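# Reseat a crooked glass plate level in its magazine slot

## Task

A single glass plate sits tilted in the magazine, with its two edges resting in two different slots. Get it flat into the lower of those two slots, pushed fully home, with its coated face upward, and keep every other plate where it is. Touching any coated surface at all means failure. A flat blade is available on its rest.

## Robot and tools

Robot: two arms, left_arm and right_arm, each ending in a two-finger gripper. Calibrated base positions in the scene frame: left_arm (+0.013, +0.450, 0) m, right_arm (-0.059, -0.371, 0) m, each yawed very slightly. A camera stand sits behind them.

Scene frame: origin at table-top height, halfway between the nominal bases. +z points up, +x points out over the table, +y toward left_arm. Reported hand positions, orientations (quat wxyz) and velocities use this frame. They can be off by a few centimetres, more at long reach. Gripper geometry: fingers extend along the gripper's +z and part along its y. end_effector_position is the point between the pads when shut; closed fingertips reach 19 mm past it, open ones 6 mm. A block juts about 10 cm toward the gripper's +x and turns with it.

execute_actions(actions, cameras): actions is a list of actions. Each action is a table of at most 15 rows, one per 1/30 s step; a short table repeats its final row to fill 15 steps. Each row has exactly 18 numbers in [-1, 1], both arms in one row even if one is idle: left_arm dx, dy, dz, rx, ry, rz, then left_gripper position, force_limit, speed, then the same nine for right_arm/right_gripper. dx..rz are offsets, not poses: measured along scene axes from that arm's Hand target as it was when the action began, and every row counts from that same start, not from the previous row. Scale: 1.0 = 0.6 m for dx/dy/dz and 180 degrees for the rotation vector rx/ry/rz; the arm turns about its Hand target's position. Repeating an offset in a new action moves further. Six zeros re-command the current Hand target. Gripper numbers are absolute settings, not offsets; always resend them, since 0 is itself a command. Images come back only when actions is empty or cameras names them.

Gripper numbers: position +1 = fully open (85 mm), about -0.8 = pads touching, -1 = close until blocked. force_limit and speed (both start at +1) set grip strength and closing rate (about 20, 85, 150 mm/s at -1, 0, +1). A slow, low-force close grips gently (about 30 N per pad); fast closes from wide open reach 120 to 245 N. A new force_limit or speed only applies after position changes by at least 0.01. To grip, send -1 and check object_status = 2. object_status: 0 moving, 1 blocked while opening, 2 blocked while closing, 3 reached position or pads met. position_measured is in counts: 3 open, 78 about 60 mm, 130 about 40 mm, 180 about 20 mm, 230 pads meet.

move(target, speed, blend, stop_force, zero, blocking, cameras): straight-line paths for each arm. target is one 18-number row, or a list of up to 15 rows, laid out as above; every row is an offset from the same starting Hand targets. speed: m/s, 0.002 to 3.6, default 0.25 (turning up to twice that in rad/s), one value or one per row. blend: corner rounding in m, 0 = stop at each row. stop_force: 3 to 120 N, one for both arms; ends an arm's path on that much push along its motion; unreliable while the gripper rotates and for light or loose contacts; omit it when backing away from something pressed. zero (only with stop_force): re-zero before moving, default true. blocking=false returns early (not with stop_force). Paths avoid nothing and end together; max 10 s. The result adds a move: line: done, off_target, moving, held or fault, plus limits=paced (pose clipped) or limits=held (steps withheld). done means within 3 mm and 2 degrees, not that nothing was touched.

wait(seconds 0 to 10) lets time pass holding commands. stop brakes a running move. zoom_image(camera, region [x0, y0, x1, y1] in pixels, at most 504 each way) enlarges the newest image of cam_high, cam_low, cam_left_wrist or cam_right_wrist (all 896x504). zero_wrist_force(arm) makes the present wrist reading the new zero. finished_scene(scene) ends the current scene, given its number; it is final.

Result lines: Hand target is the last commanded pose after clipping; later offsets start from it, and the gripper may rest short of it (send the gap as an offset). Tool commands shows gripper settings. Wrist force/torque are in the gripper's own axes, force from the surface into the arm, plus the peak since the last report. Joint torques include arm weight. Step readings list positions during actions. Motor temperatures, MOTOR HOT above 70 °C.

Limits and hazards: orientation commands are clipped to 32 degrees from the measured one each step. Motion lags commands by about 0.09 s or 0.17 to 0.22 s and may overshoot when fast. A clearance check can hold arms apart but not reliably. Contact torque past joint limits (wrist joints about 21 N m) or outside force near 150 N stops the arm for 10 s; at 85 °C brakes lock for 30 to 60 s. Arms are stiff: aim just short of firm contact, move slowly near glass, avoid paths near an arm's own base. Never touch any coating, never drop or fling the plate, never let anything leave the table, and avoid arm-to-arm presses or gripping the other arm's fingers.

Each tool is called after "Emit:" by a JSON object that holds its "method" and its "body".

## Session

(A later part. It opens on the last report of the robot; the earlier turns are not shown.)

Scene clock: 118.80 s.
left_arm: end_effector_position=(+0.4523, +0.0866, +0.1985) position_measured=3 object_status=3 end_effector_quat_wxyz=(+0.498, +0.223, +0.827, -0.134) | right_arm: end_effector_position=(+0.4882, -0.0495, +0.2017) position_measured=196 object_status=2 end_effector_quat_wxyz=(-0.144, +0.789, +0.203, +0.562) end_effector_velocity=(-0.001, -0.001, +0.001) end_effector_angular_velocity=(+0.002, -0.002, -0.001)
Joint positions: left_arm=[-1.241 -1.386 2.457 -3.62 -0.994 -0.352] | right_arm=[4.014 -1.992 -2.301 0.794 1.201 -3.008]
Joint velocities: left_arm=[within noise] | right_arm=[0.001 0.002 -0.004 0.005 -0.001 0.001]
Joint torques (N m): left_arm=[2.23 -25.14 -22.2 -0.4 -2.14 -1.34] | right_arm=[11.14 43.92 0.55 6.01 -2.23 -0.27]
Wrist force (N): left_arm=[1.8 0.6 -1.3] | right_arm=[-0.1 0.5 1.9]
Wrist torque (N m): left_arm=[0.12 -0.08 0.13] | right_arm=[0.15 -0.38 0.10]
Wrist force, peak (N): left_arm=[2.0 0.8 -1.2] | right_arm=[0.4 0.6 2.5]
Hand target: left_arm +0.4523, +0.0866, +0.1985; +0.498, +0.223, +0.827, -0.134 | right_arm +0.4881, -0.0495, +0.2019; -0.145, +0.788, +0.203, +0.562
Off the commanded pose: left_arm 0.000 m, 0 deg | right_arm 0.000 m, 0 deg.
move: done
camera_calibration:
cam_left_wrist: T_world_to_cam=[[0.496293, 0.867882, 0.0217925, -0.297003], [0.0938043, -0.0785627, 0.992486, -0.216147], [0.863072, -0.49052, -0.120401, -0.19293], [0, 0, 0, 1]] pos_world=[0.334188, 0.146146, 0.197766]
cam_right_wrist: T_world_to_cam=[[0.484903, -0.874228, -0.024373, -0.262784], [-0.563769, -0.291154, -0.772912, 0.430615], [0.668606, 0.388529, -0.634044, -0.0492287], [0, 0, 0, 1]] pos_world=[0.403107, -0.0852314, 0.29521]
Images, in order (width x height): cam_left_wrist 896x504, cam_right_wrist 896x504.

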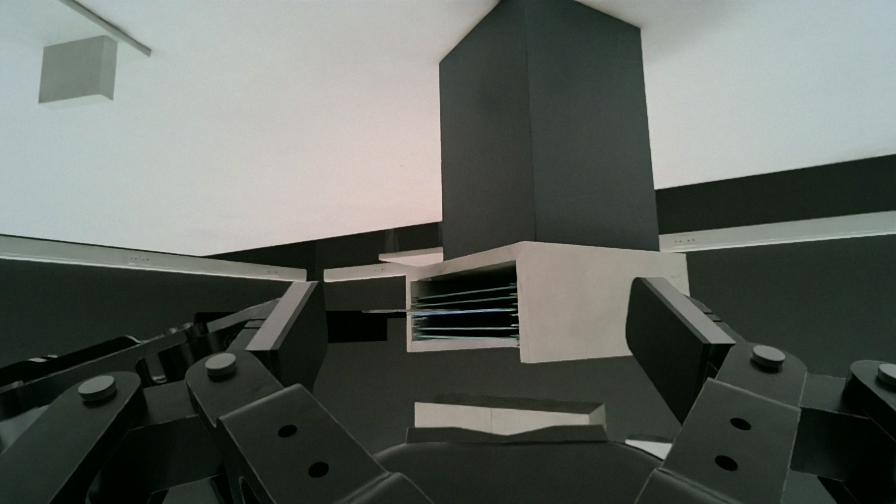

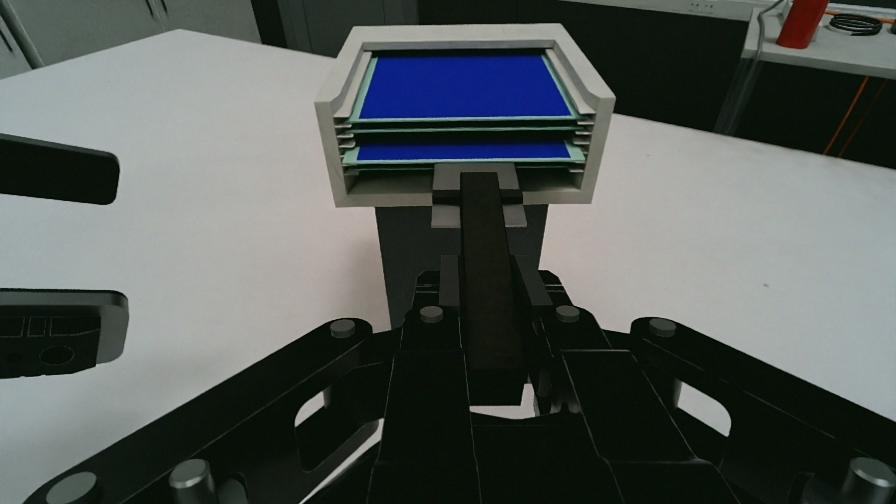

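Emit:
{"method": "move", "body": {"target": [[0,0,0,0,0,0,1,1,1, 0,0,0.0005,0,0,0,-1,-0.2,-1],[0,0,0,0,0,0,1,1,1, 0.0217,0.0125,0.001,0,0,0,-1,-0.2,-1]], "speed": 0.025, "cameras": ["cam_left_wrist","cam_right_wrist"]}}

Emit:
{"method": "zoom_image", "body": {"camera": "cam_left_wrist", "region": [460, 280, 530, 340]}}

Emit:
{"method": "zoom_image", "body": {"camera": "cam_left_wrist", "region": [390, 285, 470, 345]}}

Emit:
{"method": "zoom_image", "body": {"camera": "cam_right_wrist", "region": [320, 110, 420, 210]}}

Emit:
{"method": "zoom_image", "body": {"camera": "cam_right_wrist", "region": [520, 110, 620, 210]}}

Scene clock: 121.23 s.
left_arm: end_effector_position=(+0.4523, +0.0866, +0.1985) position_measured=3 object_status=3 end_effector_quat_wxyz=(+0.498, +0.223, +0.827, -0.134) | right_arm: end_effector_position=(+0.5012, -0.0419, +0.2023) position_measured=196 object_status=2 end_effector_quat_wxyz=(-0.145, +0.789, +0.203, +0.562)
Joint positions: left_arm=[-1.241 -1.386 2.457 -3.62 -0.994 -0.352] | right_arm=[4 -2.011 -2.258 0.772 1.215 -3.013]
Joint torques (N m): left_arm=[2.51 -24.09 -21.66 -0.28 -2.13 -1.34] | right_arm=[3.92 43.56 3.68 5.39 -1.15 -0.91]
Wrist force (N): left_arm=[1.8 0.8 -1.1] | right_arm=[0.3 0.4 2.1]
Wrist torque (N m): left_arm=[0.16 -0.07 0.13] | right_arm=[0.13 -0.45 0.10]
Wrist force, peak (N): left_arm=[1.9 0.8 -1.4] | right_arm=[-0.8 0.7 2.2]
Hand target: left_arm +0.4523, +0.0866, +0.1985; +0.498, +0.223, +0.827, -0.134 | right_arm +0.5011, -0.0420, +0.2025; -0.145, +0.788, +0.203, +0.562
Off the commanded pose: left_arm 0.000 m, 0 deg | right_arm 0.000 m, 0 deg.
move: done
camera_calibration:
cam_left_wrist: T_world_to_cam=[[0.496293, 0.867882, 0.0217925, -0.297003], [0.0938043, -0.0785627, 0.992486, -0.216147], [0.863072, -0.49052, -0.120401, -0.19293], [0, 0, 0, 1]] pos_world=[0.334188, 0.146146, 0.197766]
cam_right_wrist: T_world_to_cam=[[0.484914, -0.874219, -0.0244967, -0.262482], [-0.563739, -0.291037, -0.772978, 0.440685], [0.668623, 0.388638, -0.633959, -0.0604147], [0, 0, 0, 1]] pos_world=[0.416107, -0.0777313, 0.295909]
Images, in order (width x height): cam_left_wrist 896x504, cam_right_wrist 896x504.

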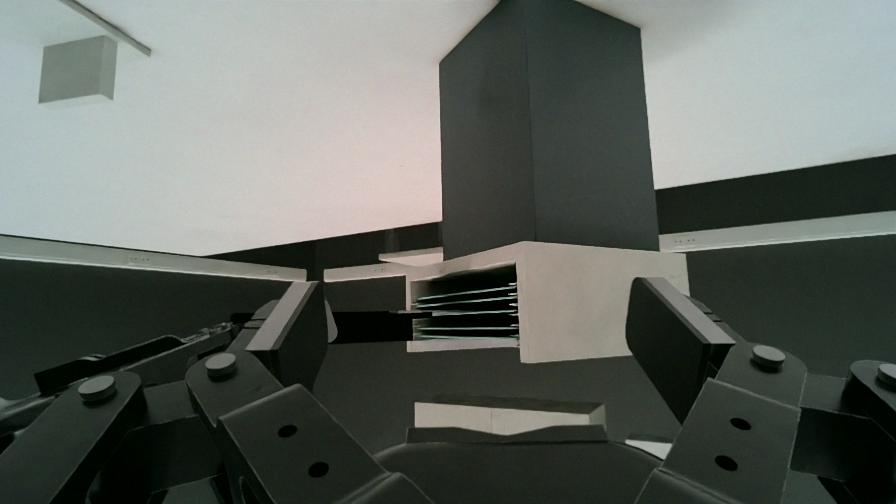

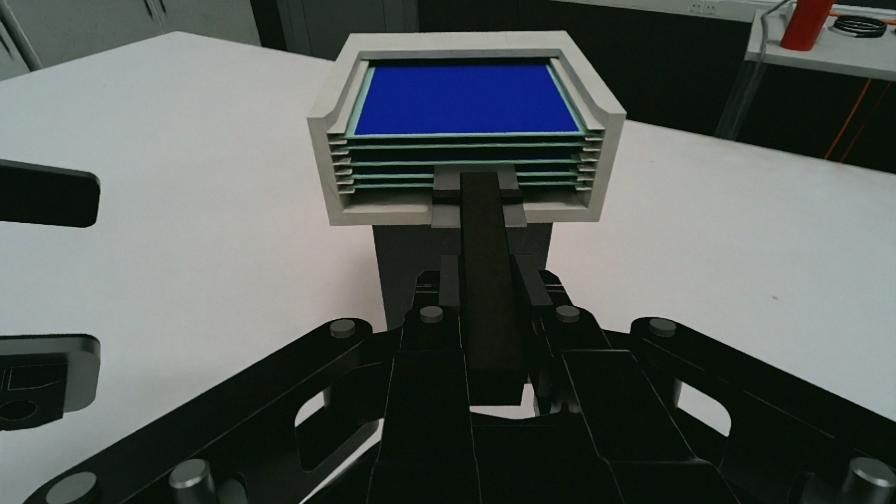

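Scaled by 7.200 from the camera's 896x504 image, which has a finer 1280x720 frame.

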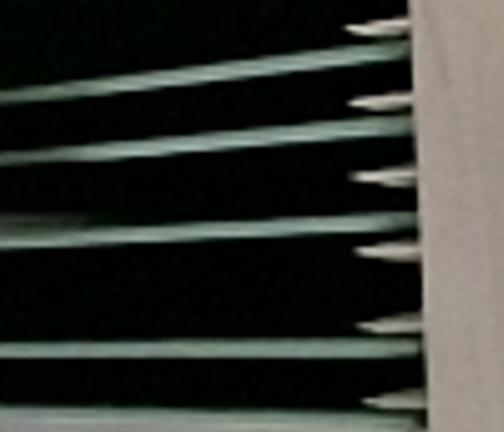

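Scaled by 6.300 from the camera's 896x504 image, which has a finer 1280x720 frame.

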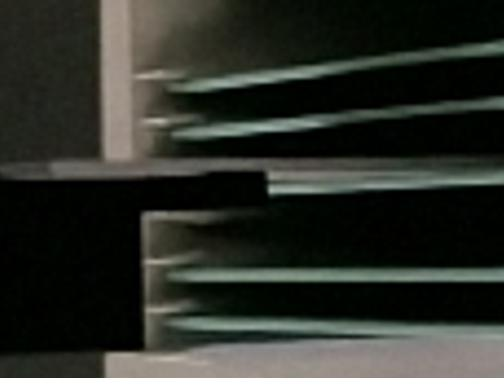

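Scaled by 5.040 from the camera's 896x504 image, which has a finer 1280x720 frame.

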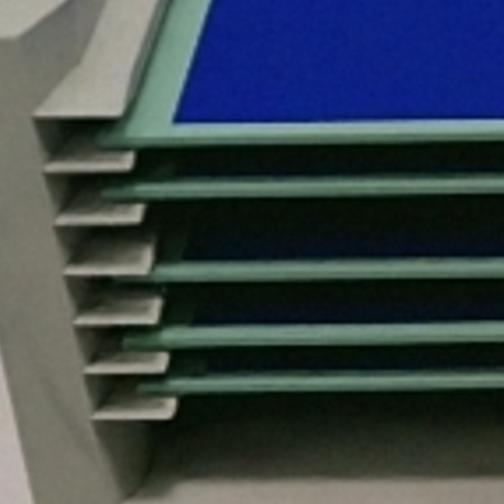

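Scaled by 5.040 from the camera's 896x504 image, which has a finer 1280x720 frame.

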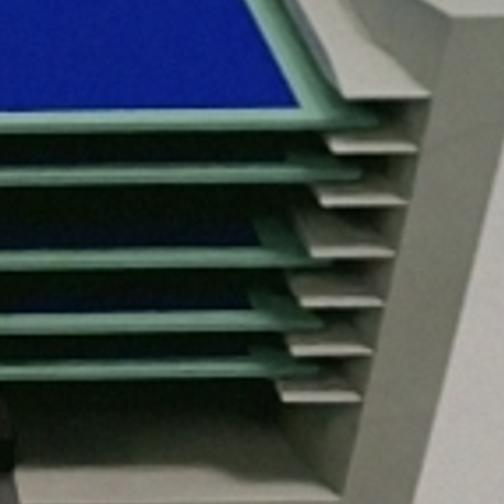

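Emit:
{"method": "move", "body": {"target": [[0,0,0,0,0,0,1,1,1, 0,0,-0.0025,0,0,0,-1,-0.2,-1],[0,0,0,0,0,0,1,1,1, 0,0,-0.0047,0,0,0,-1,-0.2,-1]], "speed": 0.015, "cameras": ["cam_left_wrist","cam_right_wrist"]}}

Emit:
{"method": "zoom_image", "body": {"camera": "cam_left_wrist", "region": [460, 280, 530, 340]}}

Emit:
{"method": "zoom_image", "body": {"camera": "cam_left_wrist", "region": [390, 285, 470, 345]}}

Emit:
{"method": "zoom_image", "body": {"camera": "cam_right_wrist", "region": [320, 110, 420, 210]}}

Emit:
{"method": "zoom_image", "body": {"camera": "cam_right_wrist", "region": [520, 110, 620, 210]}}

Scene clock: 123.10 s.
left_arm: end_effector_position=(+0.4523, +0.0866, +0.1985) position_measured=3 object_status=3 end_effector_quat_wxyz=(+0.498, +0.223, +0.827, -0.134) | right_arm: end_effector_position=(+0.5011, -0.0420, +0.1995) position_measured=196 object_status=2 end_effector_quat_wxyz=(-0.145, +0.788, +0.203, +0.562)
Joint positions: left_arm=[-1.241 -1.386 2.457 -3.62 -0.994 -0.352] | right_arm=[4 -2.019 -2.259 0.781 1.214 -3.013]
Joint torques (N m): left_arm=[1.64 -23.53 -21.69 -0.32 -2.16 -1.24] | right_arm=[11.11 39.62 3.64 1.77 -2.5 1.52]
Wrist force (N): left_arm=[1.5 0.8 -1.2] | right_arm=[0.3 0.5 1.8]
Wrist torque (N m): left_arm=[0.15 -0.03 0.13] | right_arm=[0.15 -0.36 0.10]
Wrist force, peak (N): left_arm=[1.9 0.7 -1.3] | right_arm=[0.1 0.5 2.3]
Hand target: left_arm +0.4523, +0.0866, +0.1985; +0.498, +0.223, +0.827, -0.134 | right_arm +0.5011, -0.0420, +0.1997; -0.145, +0.788, +0.203, +0.562
Off the commanded pose: left_arm 0.000 m, 0 deg | right_arm 0.000 m, 0 deg.
move: done
camera_calibration:
cam_left_wrist: T_world_to_cam=[[0.496293, 0.867882, 0.0217925, -0.297003], [0.0938043, -0.0785627, 0.992486, -0.216147], [0.863072, -0.49052, -0.120401, -0.19293], [0, 0, 0, 1]] pos_world=[0.334188, 0.146146, 0.197766]
cam_right_wrist: T_world_to_cam=[[0.484902, -0.874223, -0.0245812, -0.262474], [-0.563614, -0.290879, -0.773129, 0.438391], [0.668737, 0.388746, -0.633772, -0.0622811], [0, 0, 0, 1]] pos_world=[0.416007, -0.077731, 0.293009]
Images, in order (width x height): cam_left_wrist 896x504, cam_right_wrist 896x504.

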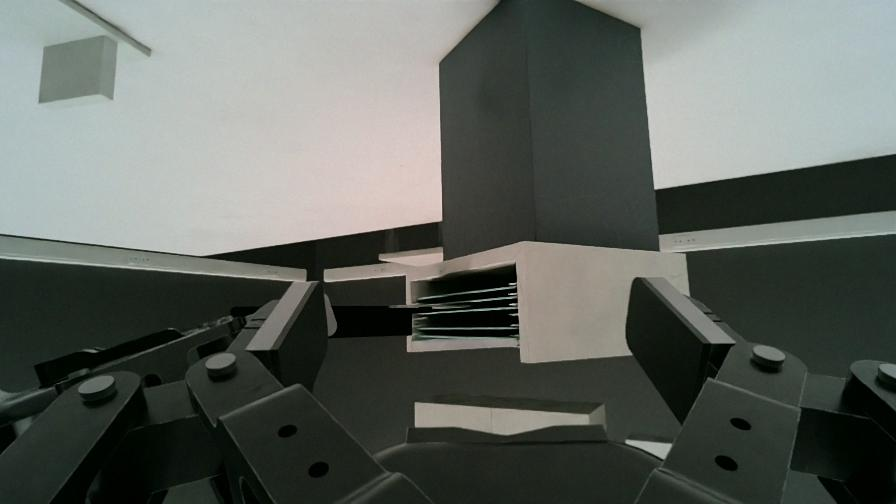

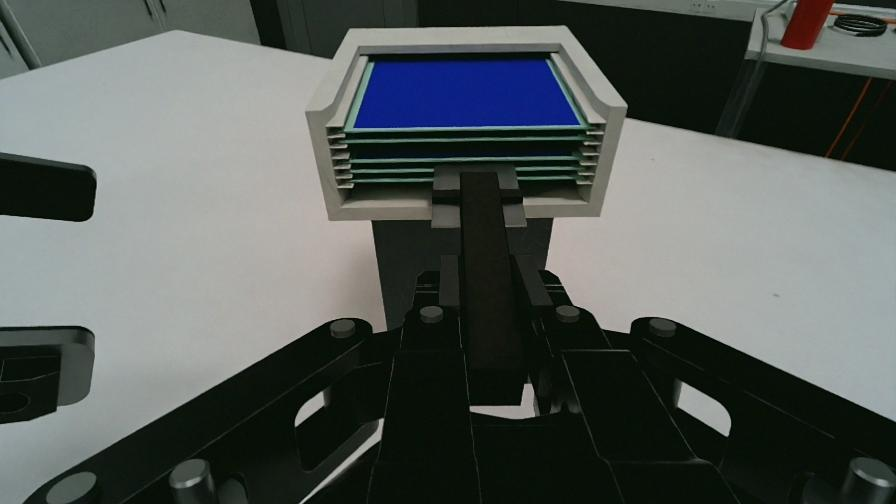

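Scaled by 7.200 from the camera's 896x504 image, which has a finer 1280x720 frame.

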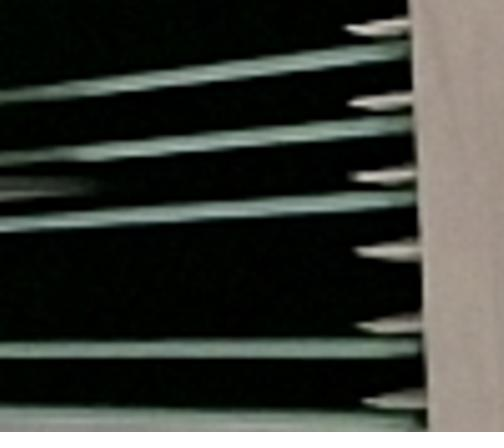

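Scaled by 6.300 from the camera's 896x504 image, which has a finer 1280x720 frame.

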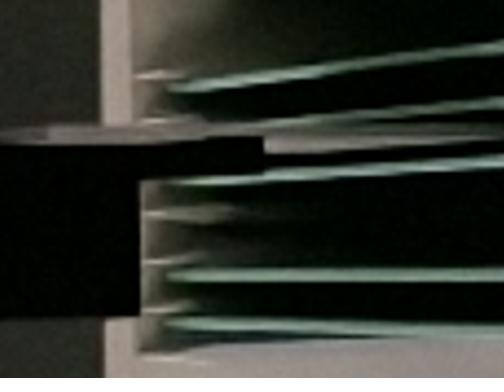

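Scaled by 5.040 from the camera's 896x504 image, which has a finer 1280x720 frame.

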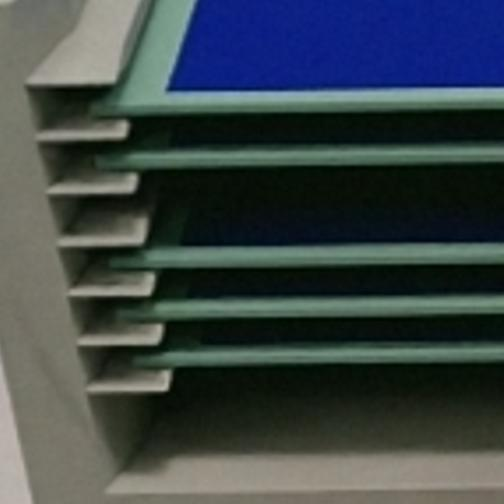

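Scaled by 5.040 from the camera's 896x504 image, which has a finer 1280x720 frame.

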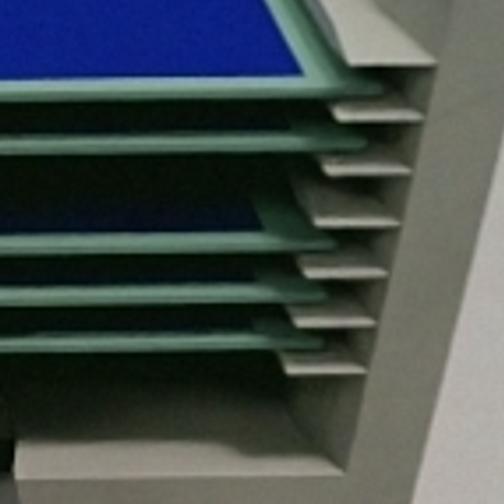

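Emit:
{"method": "move", "body": {"target": [[0,0,0,0,0,0,1,1,1, 0,0,0.0004,0,0,0,-1,-0.2,-1],[0,0,0,0,0,0,1,1,1, -0.0361,-0.0208,0.00005,0,0,0,-1,-0.2,-1]], "speed": 0.04, "cameras": ["cam_left_wrist","cam_right_wrist"]}}

Emit:
{"method": "zoom_image", "body": {"camera": "cam_left_wrist", "region": [400, 280, 520, 340]}}

Emit:
{"method": "zoom_image", "body": {"camera": "cam_right_wrist", "region": [330, 90, 450, 200]}}

Emit:
{"method": "zoom_image", "body": {"camera": "cam_right_wrist", "region": [490, 90, 610, 200]}}

Scene clock: 125.17 s.
left_arm: end_effector_position=(+0.4523, +0.0866, +0.1985) position_measured=3 object_status=3 end_effector_quat_wxyz=(+0.498, +0.223, +0.827, -0.134) | right_arm: end_effector_position=(+0.4793, -0.0544, +0.1999) position_measured=196 object_status=2 end_effector_quat_wxyz=(-0.145, +0.788, +0.203, +0.562)
Joint positions: left_arm=[-1.241 -1.386 2.457 -3.62 -0.994 -0.352] | right_arm=[4.025 -1.984 -2.331 0.815 1.191 -3.004]
Joint torques (N m): left_arm=[0.96 -23.45 -21.62 -0.31 -2.14 -1.33] | right_arm=[-13.1 14.25 24.54 0.68 1.88 0.28]
Wrist force (N): left_arm=[1.7 0.8 -0.9] | right_arm=[0.6 0.4 2.0]
Wrist torque (N m): left_arm=[0.16 -0.05 0.13] | right_arm=[0.14 -0.38 0.01]
Wrist force, peak (N): left_arm=[2.1 0.6 -1.1] | right_arm=[0.7 0.2 2.5]
Hand target: left_arm +0.4523, +0.0866, +0.1985; +0.498, +0.223, +0.827, -0.134 | right_arm +0.4794, -0.0544, +0.1997; -0.145, +0.788, +0.203, +0.562
Off the commanded pose: left_arm 0.000 m, 0 deg | right_arm 0.000 m, 0 deg.
move: done
camera_calibration:
cam_left_wrist: T_world_to_cam=[[0.496293, 0.867882, 0.0217925, -0.297003], [0.0938043, -0.0785627, 0.992486, -0.216147], [0.863072, -0.49052, -0.120401, -0.19293], [0, 0, 0, 1]] pos_world=[0.334188, 0.146146, 0.197766]
cam_right_wrist: T_world_to_cam=[[0.48493, -0.874201, -0.0248141, -0.262762], [-0.563349, -0.290542, -0.773449, 0.422796], [0.66894, 0.389047, -0.633373, -0.0427612], [0, 0, 0, 1]] pos_world=[0.394208, -0.0902307, 0.293407]
Images, in order (width x height): cam_left_wrist 896x504, cam_right_wrist 896x504.

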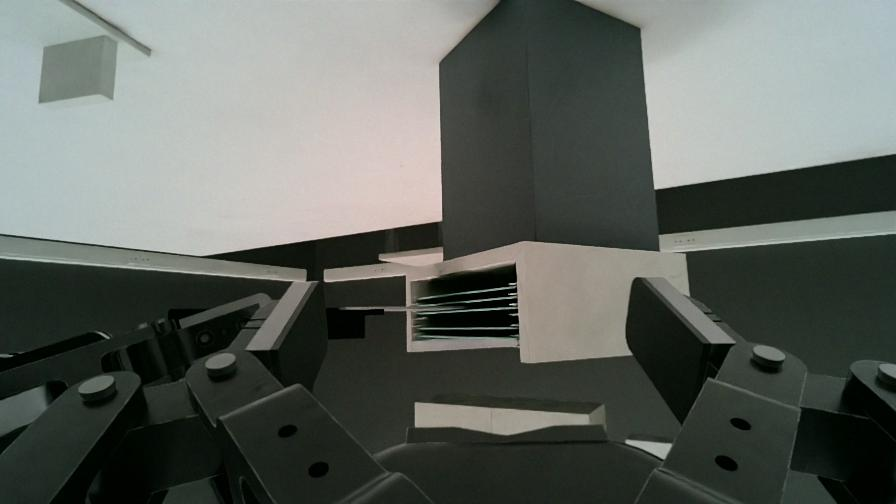

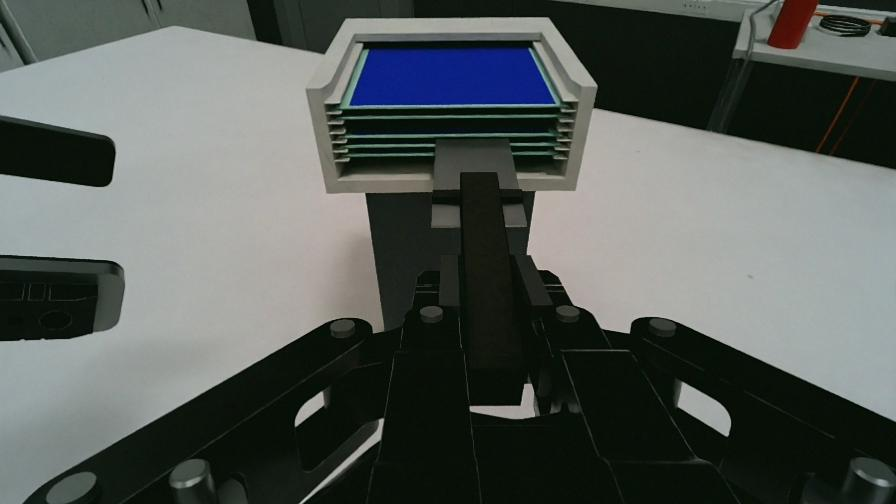

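Scaled by 4.200 from the camera's 896x504 image, which has a finer 1280x720 frame.

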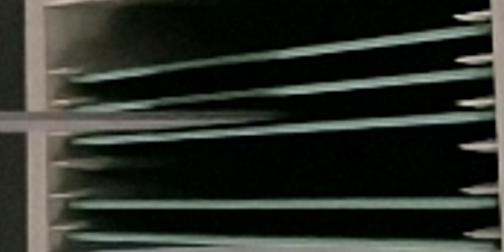

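Scaled by 4.200 from the camera's 896x504 image, which has a finer 1280x720 frame.

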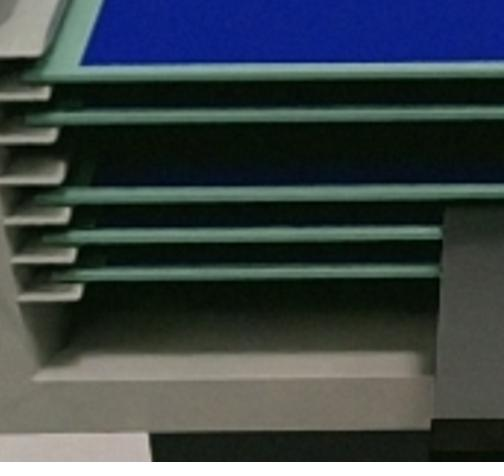

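Scaled by 4.200 from the camera's 896x504 image, which has a finer 1280x720 frame.

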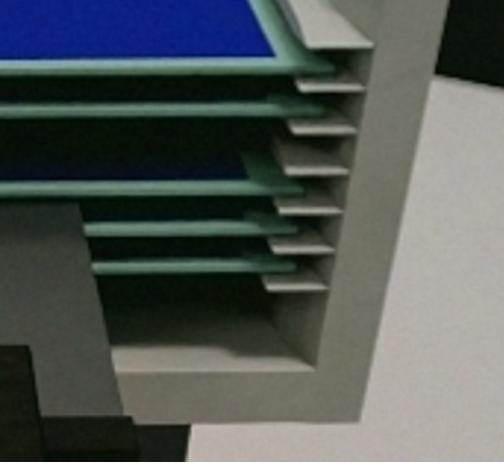

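Emit:
{"method": "zoom_image", "body": {"camera": "cam_left_wrist", "region": [403, 288, 453, 348]}}

Emit:
{"method": "zoom_image", "body": {"camera": "cam_left_wrist", "region": [490, 275, 530, 345]}}

Emit:
{"method": "zoom_image", "body": {"camera": "cam_right_wrist", "region": [325, 95, 385, 165]}}

Emit:
{"method": "zoom_image", "body": {"camera": "cam_right_wrist", "region": [530, 95, 590, 165]}}

Scaled by 8.400 from the camera's 896x504 image, which has a finer 1280x720 frame.

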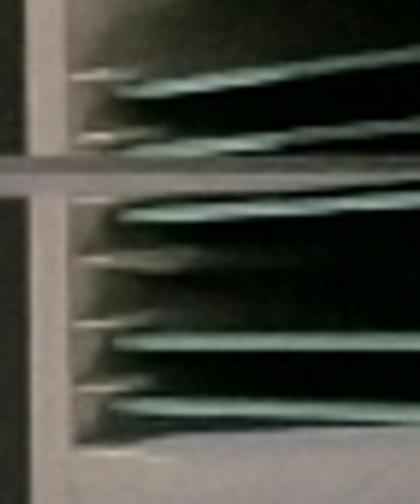

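Scaled by 7.200 from the camera's 896x504 image, which has a finer 1280x720 frame.

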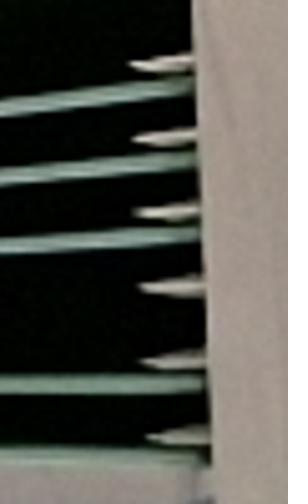

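Scaled by 7.200 from the camera's 896x504 image, which has a finer 1280x720 frame.

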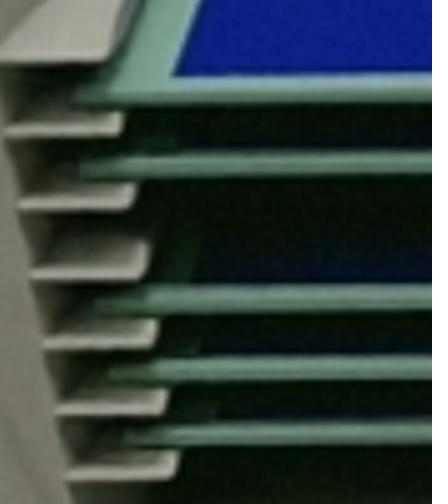

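Scaled by 7.200 from the camera's 896x504 image, which has a finer 1280x720 frame.

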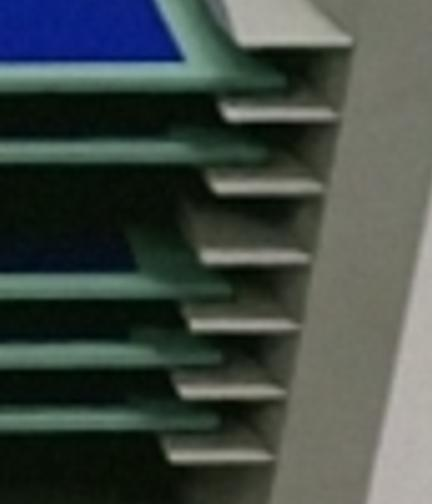

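Emit:
{"method": "move", "body": {"target": [[0,0,0,0,0,0,1,1,1, 0,0,-0.0006,0,0,0,-1,-0.2,-1],[0,0,0,0,0,0,1,1,1, -0.0939,-0.054,-0.0024,0,0,0,-1,-0.2,-1]], "speed": [0.02,0.07], "cameras": ["all"]}}

Emit:
{"method": "zoom_image", "body": {"camera": "cam_left_wrist", "region": [400, 275, 530, 350]}}

Emit:
{"method": "zoom_image", "body": {"camera": "cam_right_wrist", "region": [350, 0, 590, 120]}}

Scene clock: 127.60 s.
left_arm: end_effector_position=(+0.4523, +0.0866, +0.1985) position_measured=3 object_status=3 end_effector_quat_wxyz=(+0.498, +0.223, +0.827, -0.134) | right_arm: end_effector_position=(+0.4230, -0.0868, +0.1984) position_measured=196 object_status=2 end_effector_quat_wxyz=(-0.145, +0.788, +0.203, +0.562)
Joint positions: left_arm=[-1.241 -1.386 2.457 -3.62 -0.994 -0.352] | right_arm=[4.108 -1.9 -2.519 0.906 1.114 -2.972]
Joint torques (N m): left_arm=[0.57 -23.03 -20.86 -0.22 -2.14 -1.28] | right_arm=[-12.98 8.59 16.22 1.03 1.97 -1.72]
Wrist force (N): left_arm=[1.9 0.5 -1.2] | right_arm=[0.5 0.4 1.8]
Wrist torque (N m): left_arm=[0.12 -0.09 0.12] | right_arm=[0.14 -0.37 0.02]
Wrist force, peak (N): left_arm=[1.9 0.6 -1.3] | right_arm=[-0.7 1.2 3.6]
Hand target: left_arm +0.4523, +0.0866, +0.1985; +0.498, +0.223, +0.827, -0.134 | right_arm +0.4231, -0.0868, +0.1982; -0.145, +0.788, +0.203, +0.562
Off the commanded pose: left_arm 0.000 m, 0 deg | right_arm 0.000 m, 0 deg.
move: done
camera_calibration:
cam_left_wrist: T_world_to_cam=[[0.496293, 0.867882, 0.0217925, -0.297003], [0.0938043, -0.0785627, 0.992486, -0.216147], [0.863072, -0.49052, -0.120401, -0.19293], [0, 0, 0, 1]] pos_world=[0.334188, 0.146146, 0.197766]
cam_right_wrist: T_world_to_cam=[[0.485061, -0.874129, -0.0247776, -0.263871], [-0.563469, -0.290754, -0.773282, 0.380395], [0.668744, 0.38905, -0.633578, 0.00661899], [0, 0, 0, 1]] pos_world=[0.337908, -0.122631, 0.291808]

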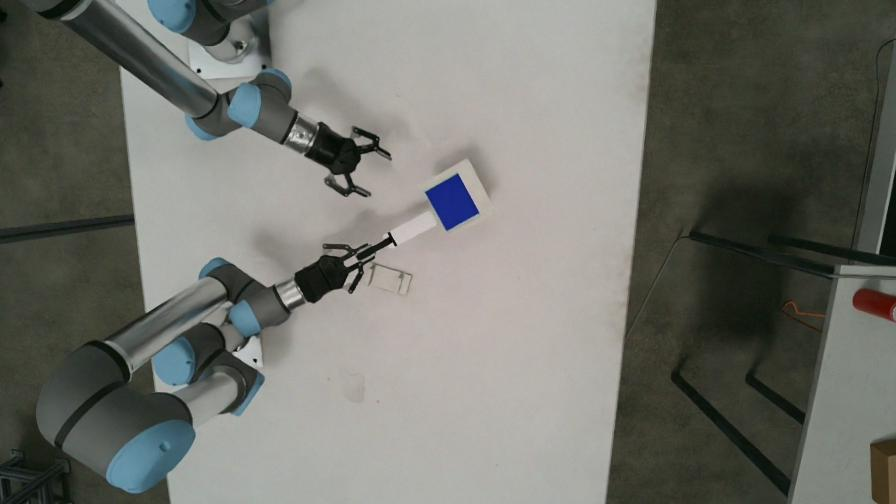

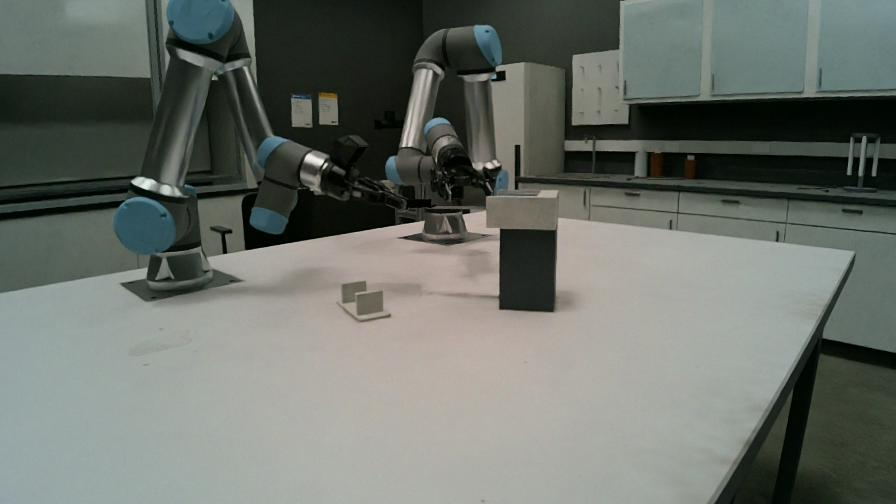

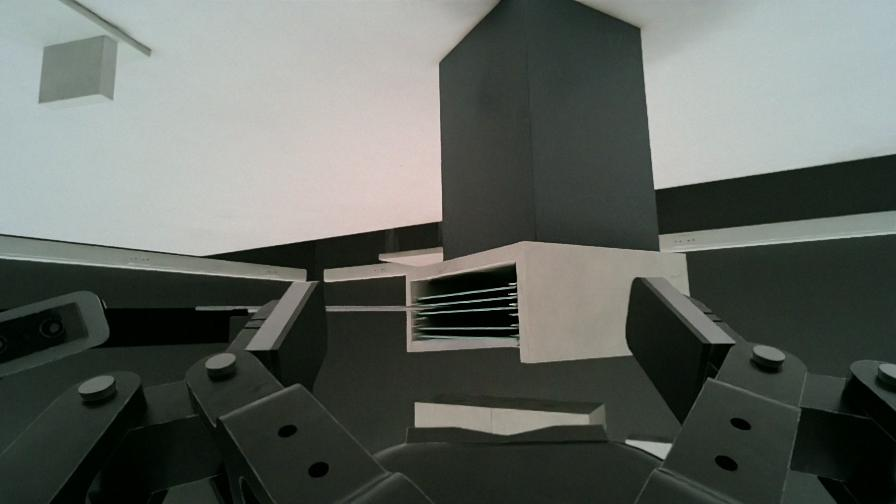

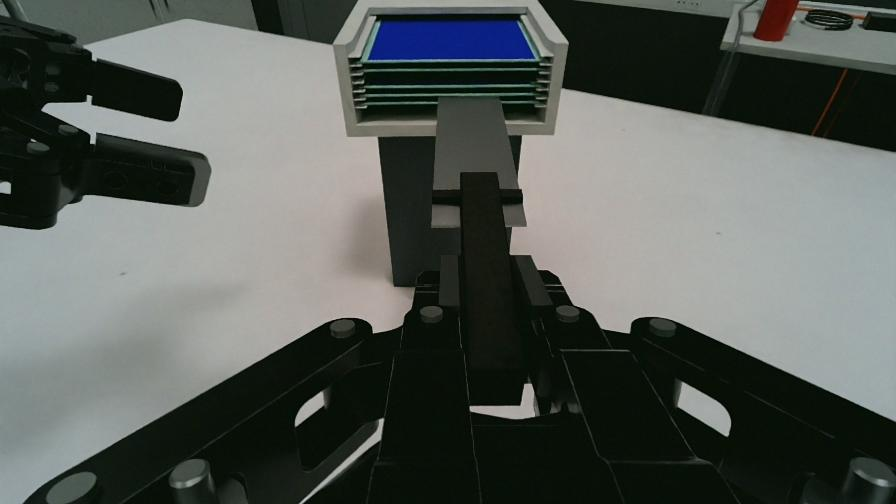

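Scaled by 3.877 from the camera's 896x504 image, which has a finer 1280x720 frame.

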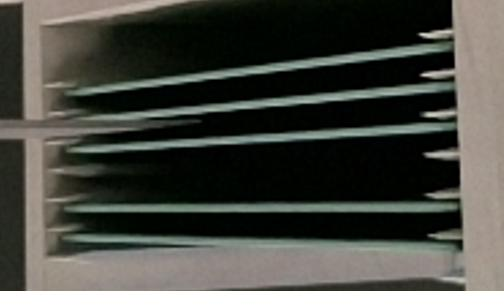

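Scaled by 2.100 from the camera's 896x504 image, which has a finer 1280x720 frame.

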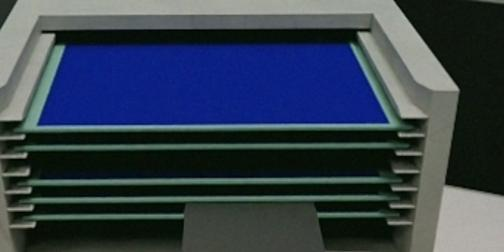

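Emit:
{"method": "move", "body": {"target": [[0,0,0,0,0,0,1,1,1, -0.0578,-0.0332,0,0,0,0,-1,-0.2,-1],[0,0,0,0,0,0,1,1,1, -0.1442,-0.1288,-0.1137,-0.0007,0.0056,-0.2524,-1,-0.2,-1]], "speed": [0.1,0.2], "blend": [0.01,0], "cameras": ["cam_right_wrist","cam_low"]}}

Emit:
{"method": "zoom_image", "body": {"camera": "cam_right_wrist", "region": [330, 60, 650, 330]}}

Scene clock: 131.70 s.
left_arm: end_effector_position=(+0.4523, +0.0866, +0.1985) position_measured=3 object_status=3 end_effector_quat_wxyz=(+0.498, +0.223, +0.827, -0.134) | right_arm: end_effector_position=(+0.3366, -0.1641, +0.1300) position_measured=196 object_status=2 end_effector_quat_wxyz=(+0.083, +0.811, -0.118, +0.568)
Joint positions: left_arm=[-1.241 -1.386 2.457 -3.62 -0.994 -0.352] | right_arm=[4.582 -1.53 -2.588 -1.055 0.392 -1.079]
Joint torques (N m): left_arm=[0.53 -21.83 -19.94 -0.36 -2.15 -1.33] | right_arm=[6.73 25.24 7 -0.21 -4.25 1.63]
Wrist force (N): left_arm=[1.8 0.7 -1.1] | right_arm=[0.3 0.1 1.9]
Wrist torque (N m): left_arm=[0.13 -0.06 0.13] | right_arm=[0.10 -0.40 0.00]
Wrist force, peak (N): left_arm=[2.1 0.7 -1.3] | right_arm=[-0.4 1.6 3.9]
Hand target: left_arm +0.4523, +0.0866, +0.1985; +0.498, +0.223, +0.827, -0.134 | right_arm +0.3366, -0.1641, +0.1300; +0.083, +0.811, -0.118, +0.568
Off the commanded pose: left_arm 0.000 m, 0 deg | right_arm 0.000 m, 0 deg.
move: done
camera_calibration:
cam_right_wrist: T_world_to_cam=[[-0.282852, -0.958856, -0.0242771, -0.0466357], [-0.615499, 0.200861, -0.762113, 0.353101], [0.735633, -0.200622, -0.646989, -0.0663217], [0, 0, 0, 1]] pos_world=[0.252931, -0.128947, 0.225061]
Images, in order (width x height): cam_low 896x504, cam_right_wrist 896x504.

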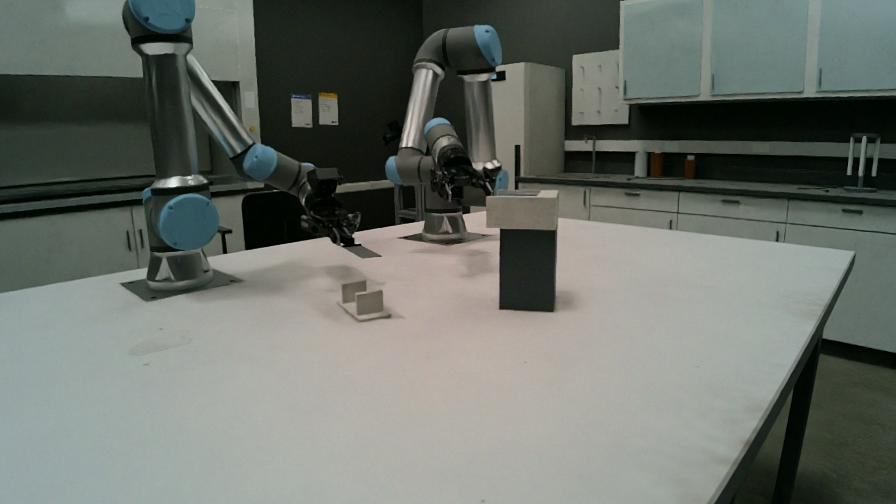

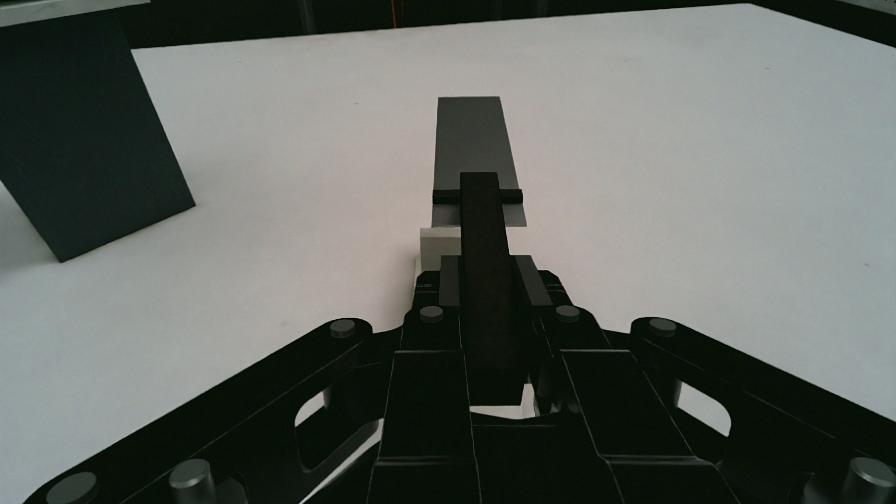

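Scaled by 1.575 from the camera's 896x504 image, which has a finer 1280x720 frame.

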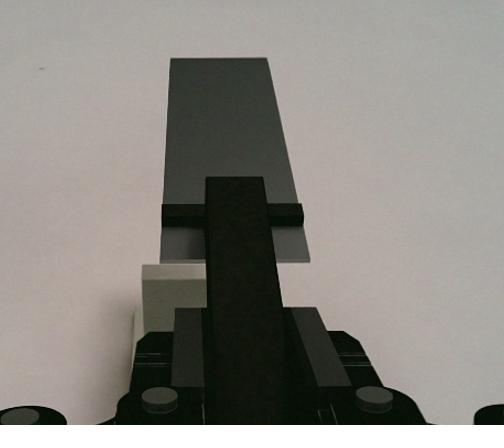

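Emit:
{"method": "move", "body": {"target": [0,0,0,0,0,0,1,1,1, -0.061,0.165,0.05,0,0,0,-1,-0.2,-1], "speed": 0.2, "cameras": ["cam_right_wrist","cam_high"]}}

Emit:
{"method": "zoom_image", "body": {"camera": "cam_right_wrist", "region": [500, 150, 720, 360]}}

Emit:
{"method": "zoom_image", "body": {"camera": "cam_high", "region": [340, 230, 440, 320]}}

Scene clock: 133.23 s.
left_arm: end_effector_position=(+0.4523, +0.0866, +0.1985) position_measured=3 object_status=3 end_effector_quat_wxyz=(+0.498, +0.223, +0.827, -0.134) | right_arm: end_effector_position=(+0.2999, -0.0651, +0.1599) position_measured=196 object_status=2 end_effector_quat_wxyz=(+0.083, +0.811, -0.118, +0.568)
Joint positions: left_arm=[-1.241 -1.386 2.457 -3.62 -0.994 -0.352] | right_arm=[4.706 -1.61 -2.311 -1.481 0.46 -0.827]
Joint torques (N m): left_arm=[0.34 -21.53 -20.54 -0.32 -2.12 -1.31] | right_arm=[-10.88 30.58 24.97 0.32 -3.88 -0.82]
Wrist force (N): left_arm=[1.6 0.6 -1.2] | right_arm=[-0.1 0.4 2.0]
Wrist torque (N m): left_arm=[0.12 -0.04 0.13] | right_arm=[0.17 -0.32 0.01]
Wrist force, peak (N): left_arm=[1.9 0.9 -1.3] | right_arm=[-1.4 -3.2 -3.3]
Hand target: left_arm +0.4523, +0.0866, +0.1985; +0.498, +0.223, +0.827, -0.134 | right_arm +0.3000, -0.0651, +0.1600; +0.083, +0.811, -0.118, +0.568
Off the commanded pose: left_arm 0.000 m, 0 deg | right_arm 0.000 m, 0 deg.
move: done
camera_calibration:
cam_right_wrist: T_world_to_cam=[[-0.282862, -0.958857, -0.0241412, 0.0385103], [-0.615512, 0.200764, -0.762127, 0.333514], [0.735618, -0.200718, -0.646977, -0.0000755267], [0, 0, 0, 1]] pos_world=[0.216231, -0.0300469, 0.255061]
Images, in order (width x height): cam_high 896x504, cam_right_wrist 896x504.

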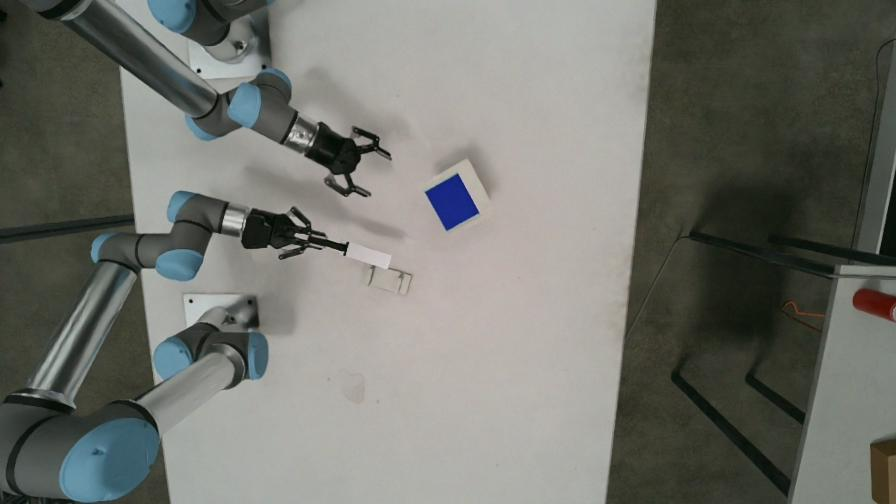

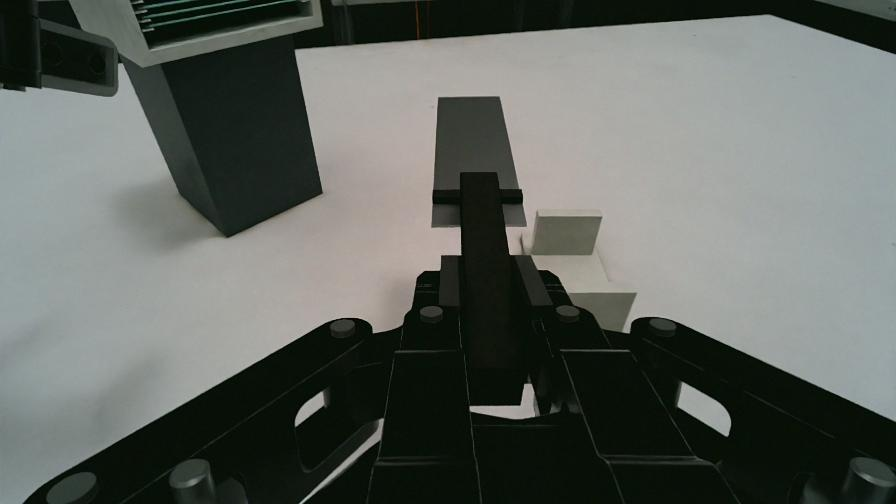

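Scaled by 2.291 from the camera's 896x504 image, which has a finer 1280x720 frame.

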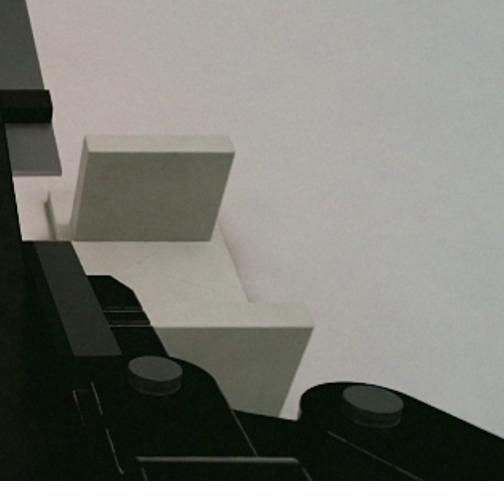

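Scaled by 5.040 from the camera's 896x504 image, which has a finer 1280x720 frame.

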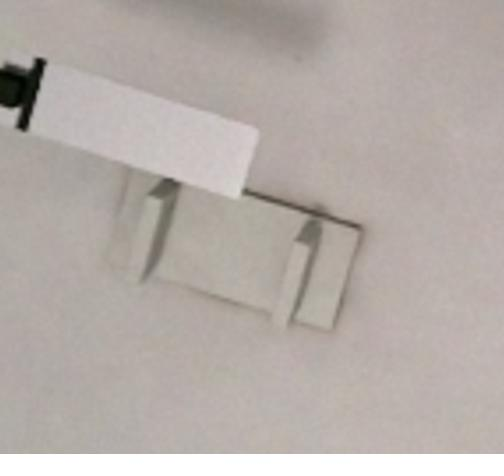

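Emit:
{"method": "move", "body": {"target": [0,0,0,0,0,0,1,1,1, 0.0532,-0.1655,-0.1367,0,0,-0.005,-1,-0.2,-1], "speed": 0.15, "cameras": ["cam_right_wrist"]}}

Emit:
{"method": "zoom_image", "body": {"camera": "cam_right_wrist", "region": [380, 80, 580, 320]}}

Scene clock: 135.90 s.
left_arm: end_effector_position=(+0.4523, +0.0866, +0.1985) position_measured=3 object_status=3 end_effector_quat_wxyz=(+0.498, +0.223, +0.827, -0.134) | right_arm: end_effector_position=(+0.3319, -0.1645, +0.0780) position_measured=196 object_status=2 end_effector_quat_wxyz=(+0.087, +0.810, -0.124, +0.567)
Joint positions: left_arm=[-1.241 -1.386 2.457 -3.62 -0.994 -0.352] | right_arm=[4.595 -1.729 -2.62 -0.885 0.406 -1.013]
Joint torques (N m): left_arm=[0.02 -21.06 -19.62 -0.33 -2.09 -1.31] | right_arm=[11.68 27.44 19.15 3.62 0.57 0.98]
Wrist force (N): left_arm=[1.8 0.7 -1.1] | right_arm=[0.3 0.6 1.9]
Wrist torque (N m): left_arm=[0.14 -0.07 0.13] | right_arm=[0.16 -0.39 0.09]
Wrist force, peak (N): left_arm=[2.0 0.6 -1.2] | right_arm=[-0.8 1.9 3.0]
Hand target: left_arm +0.4523, +0.0866, +0.1985; +0.498, +0.223, +0.827, -0.134 | right_arm +0.3319, -0.1644, +0.0780; +0.087, +0.810, -0.124, +0.567
Off the commanded pose: left_arm 0.000 m, 0 deg | right_arm 0.000 m, 0 deg.
move: done
camera_calibration:
cam_right_wrist: T_world_to_cam=[[-0.298107, -0.954229, -0.0240667, -0.0438898], [-0.612177, 0.210472, -0.762195, 0.311199], [0.732373, -0.212483, -0.6469, -0.097507], [0, 0, 0, 1]] pos_world=[0.248837, -0.128098, 0.173061]
Images, in order (width x height): cam_right_wrist 896x504.

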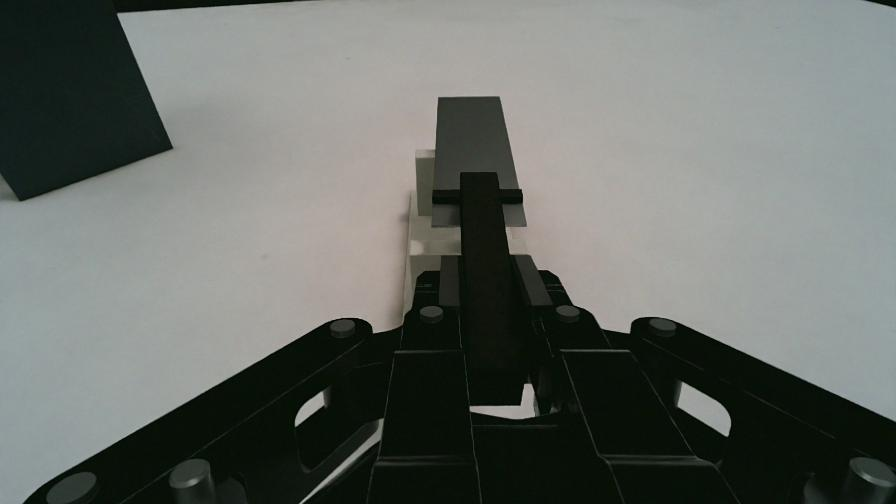

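Scaled by 2.100 from the camera's 896x504 image, which has a finer 1280x720 frame.

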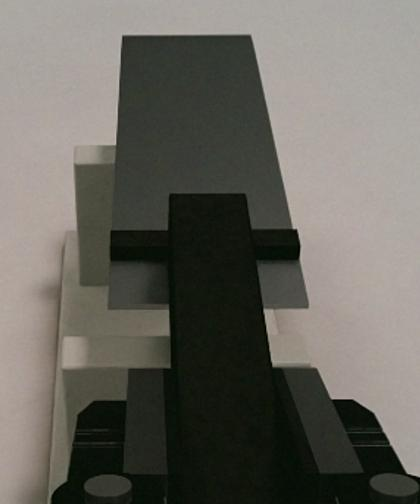

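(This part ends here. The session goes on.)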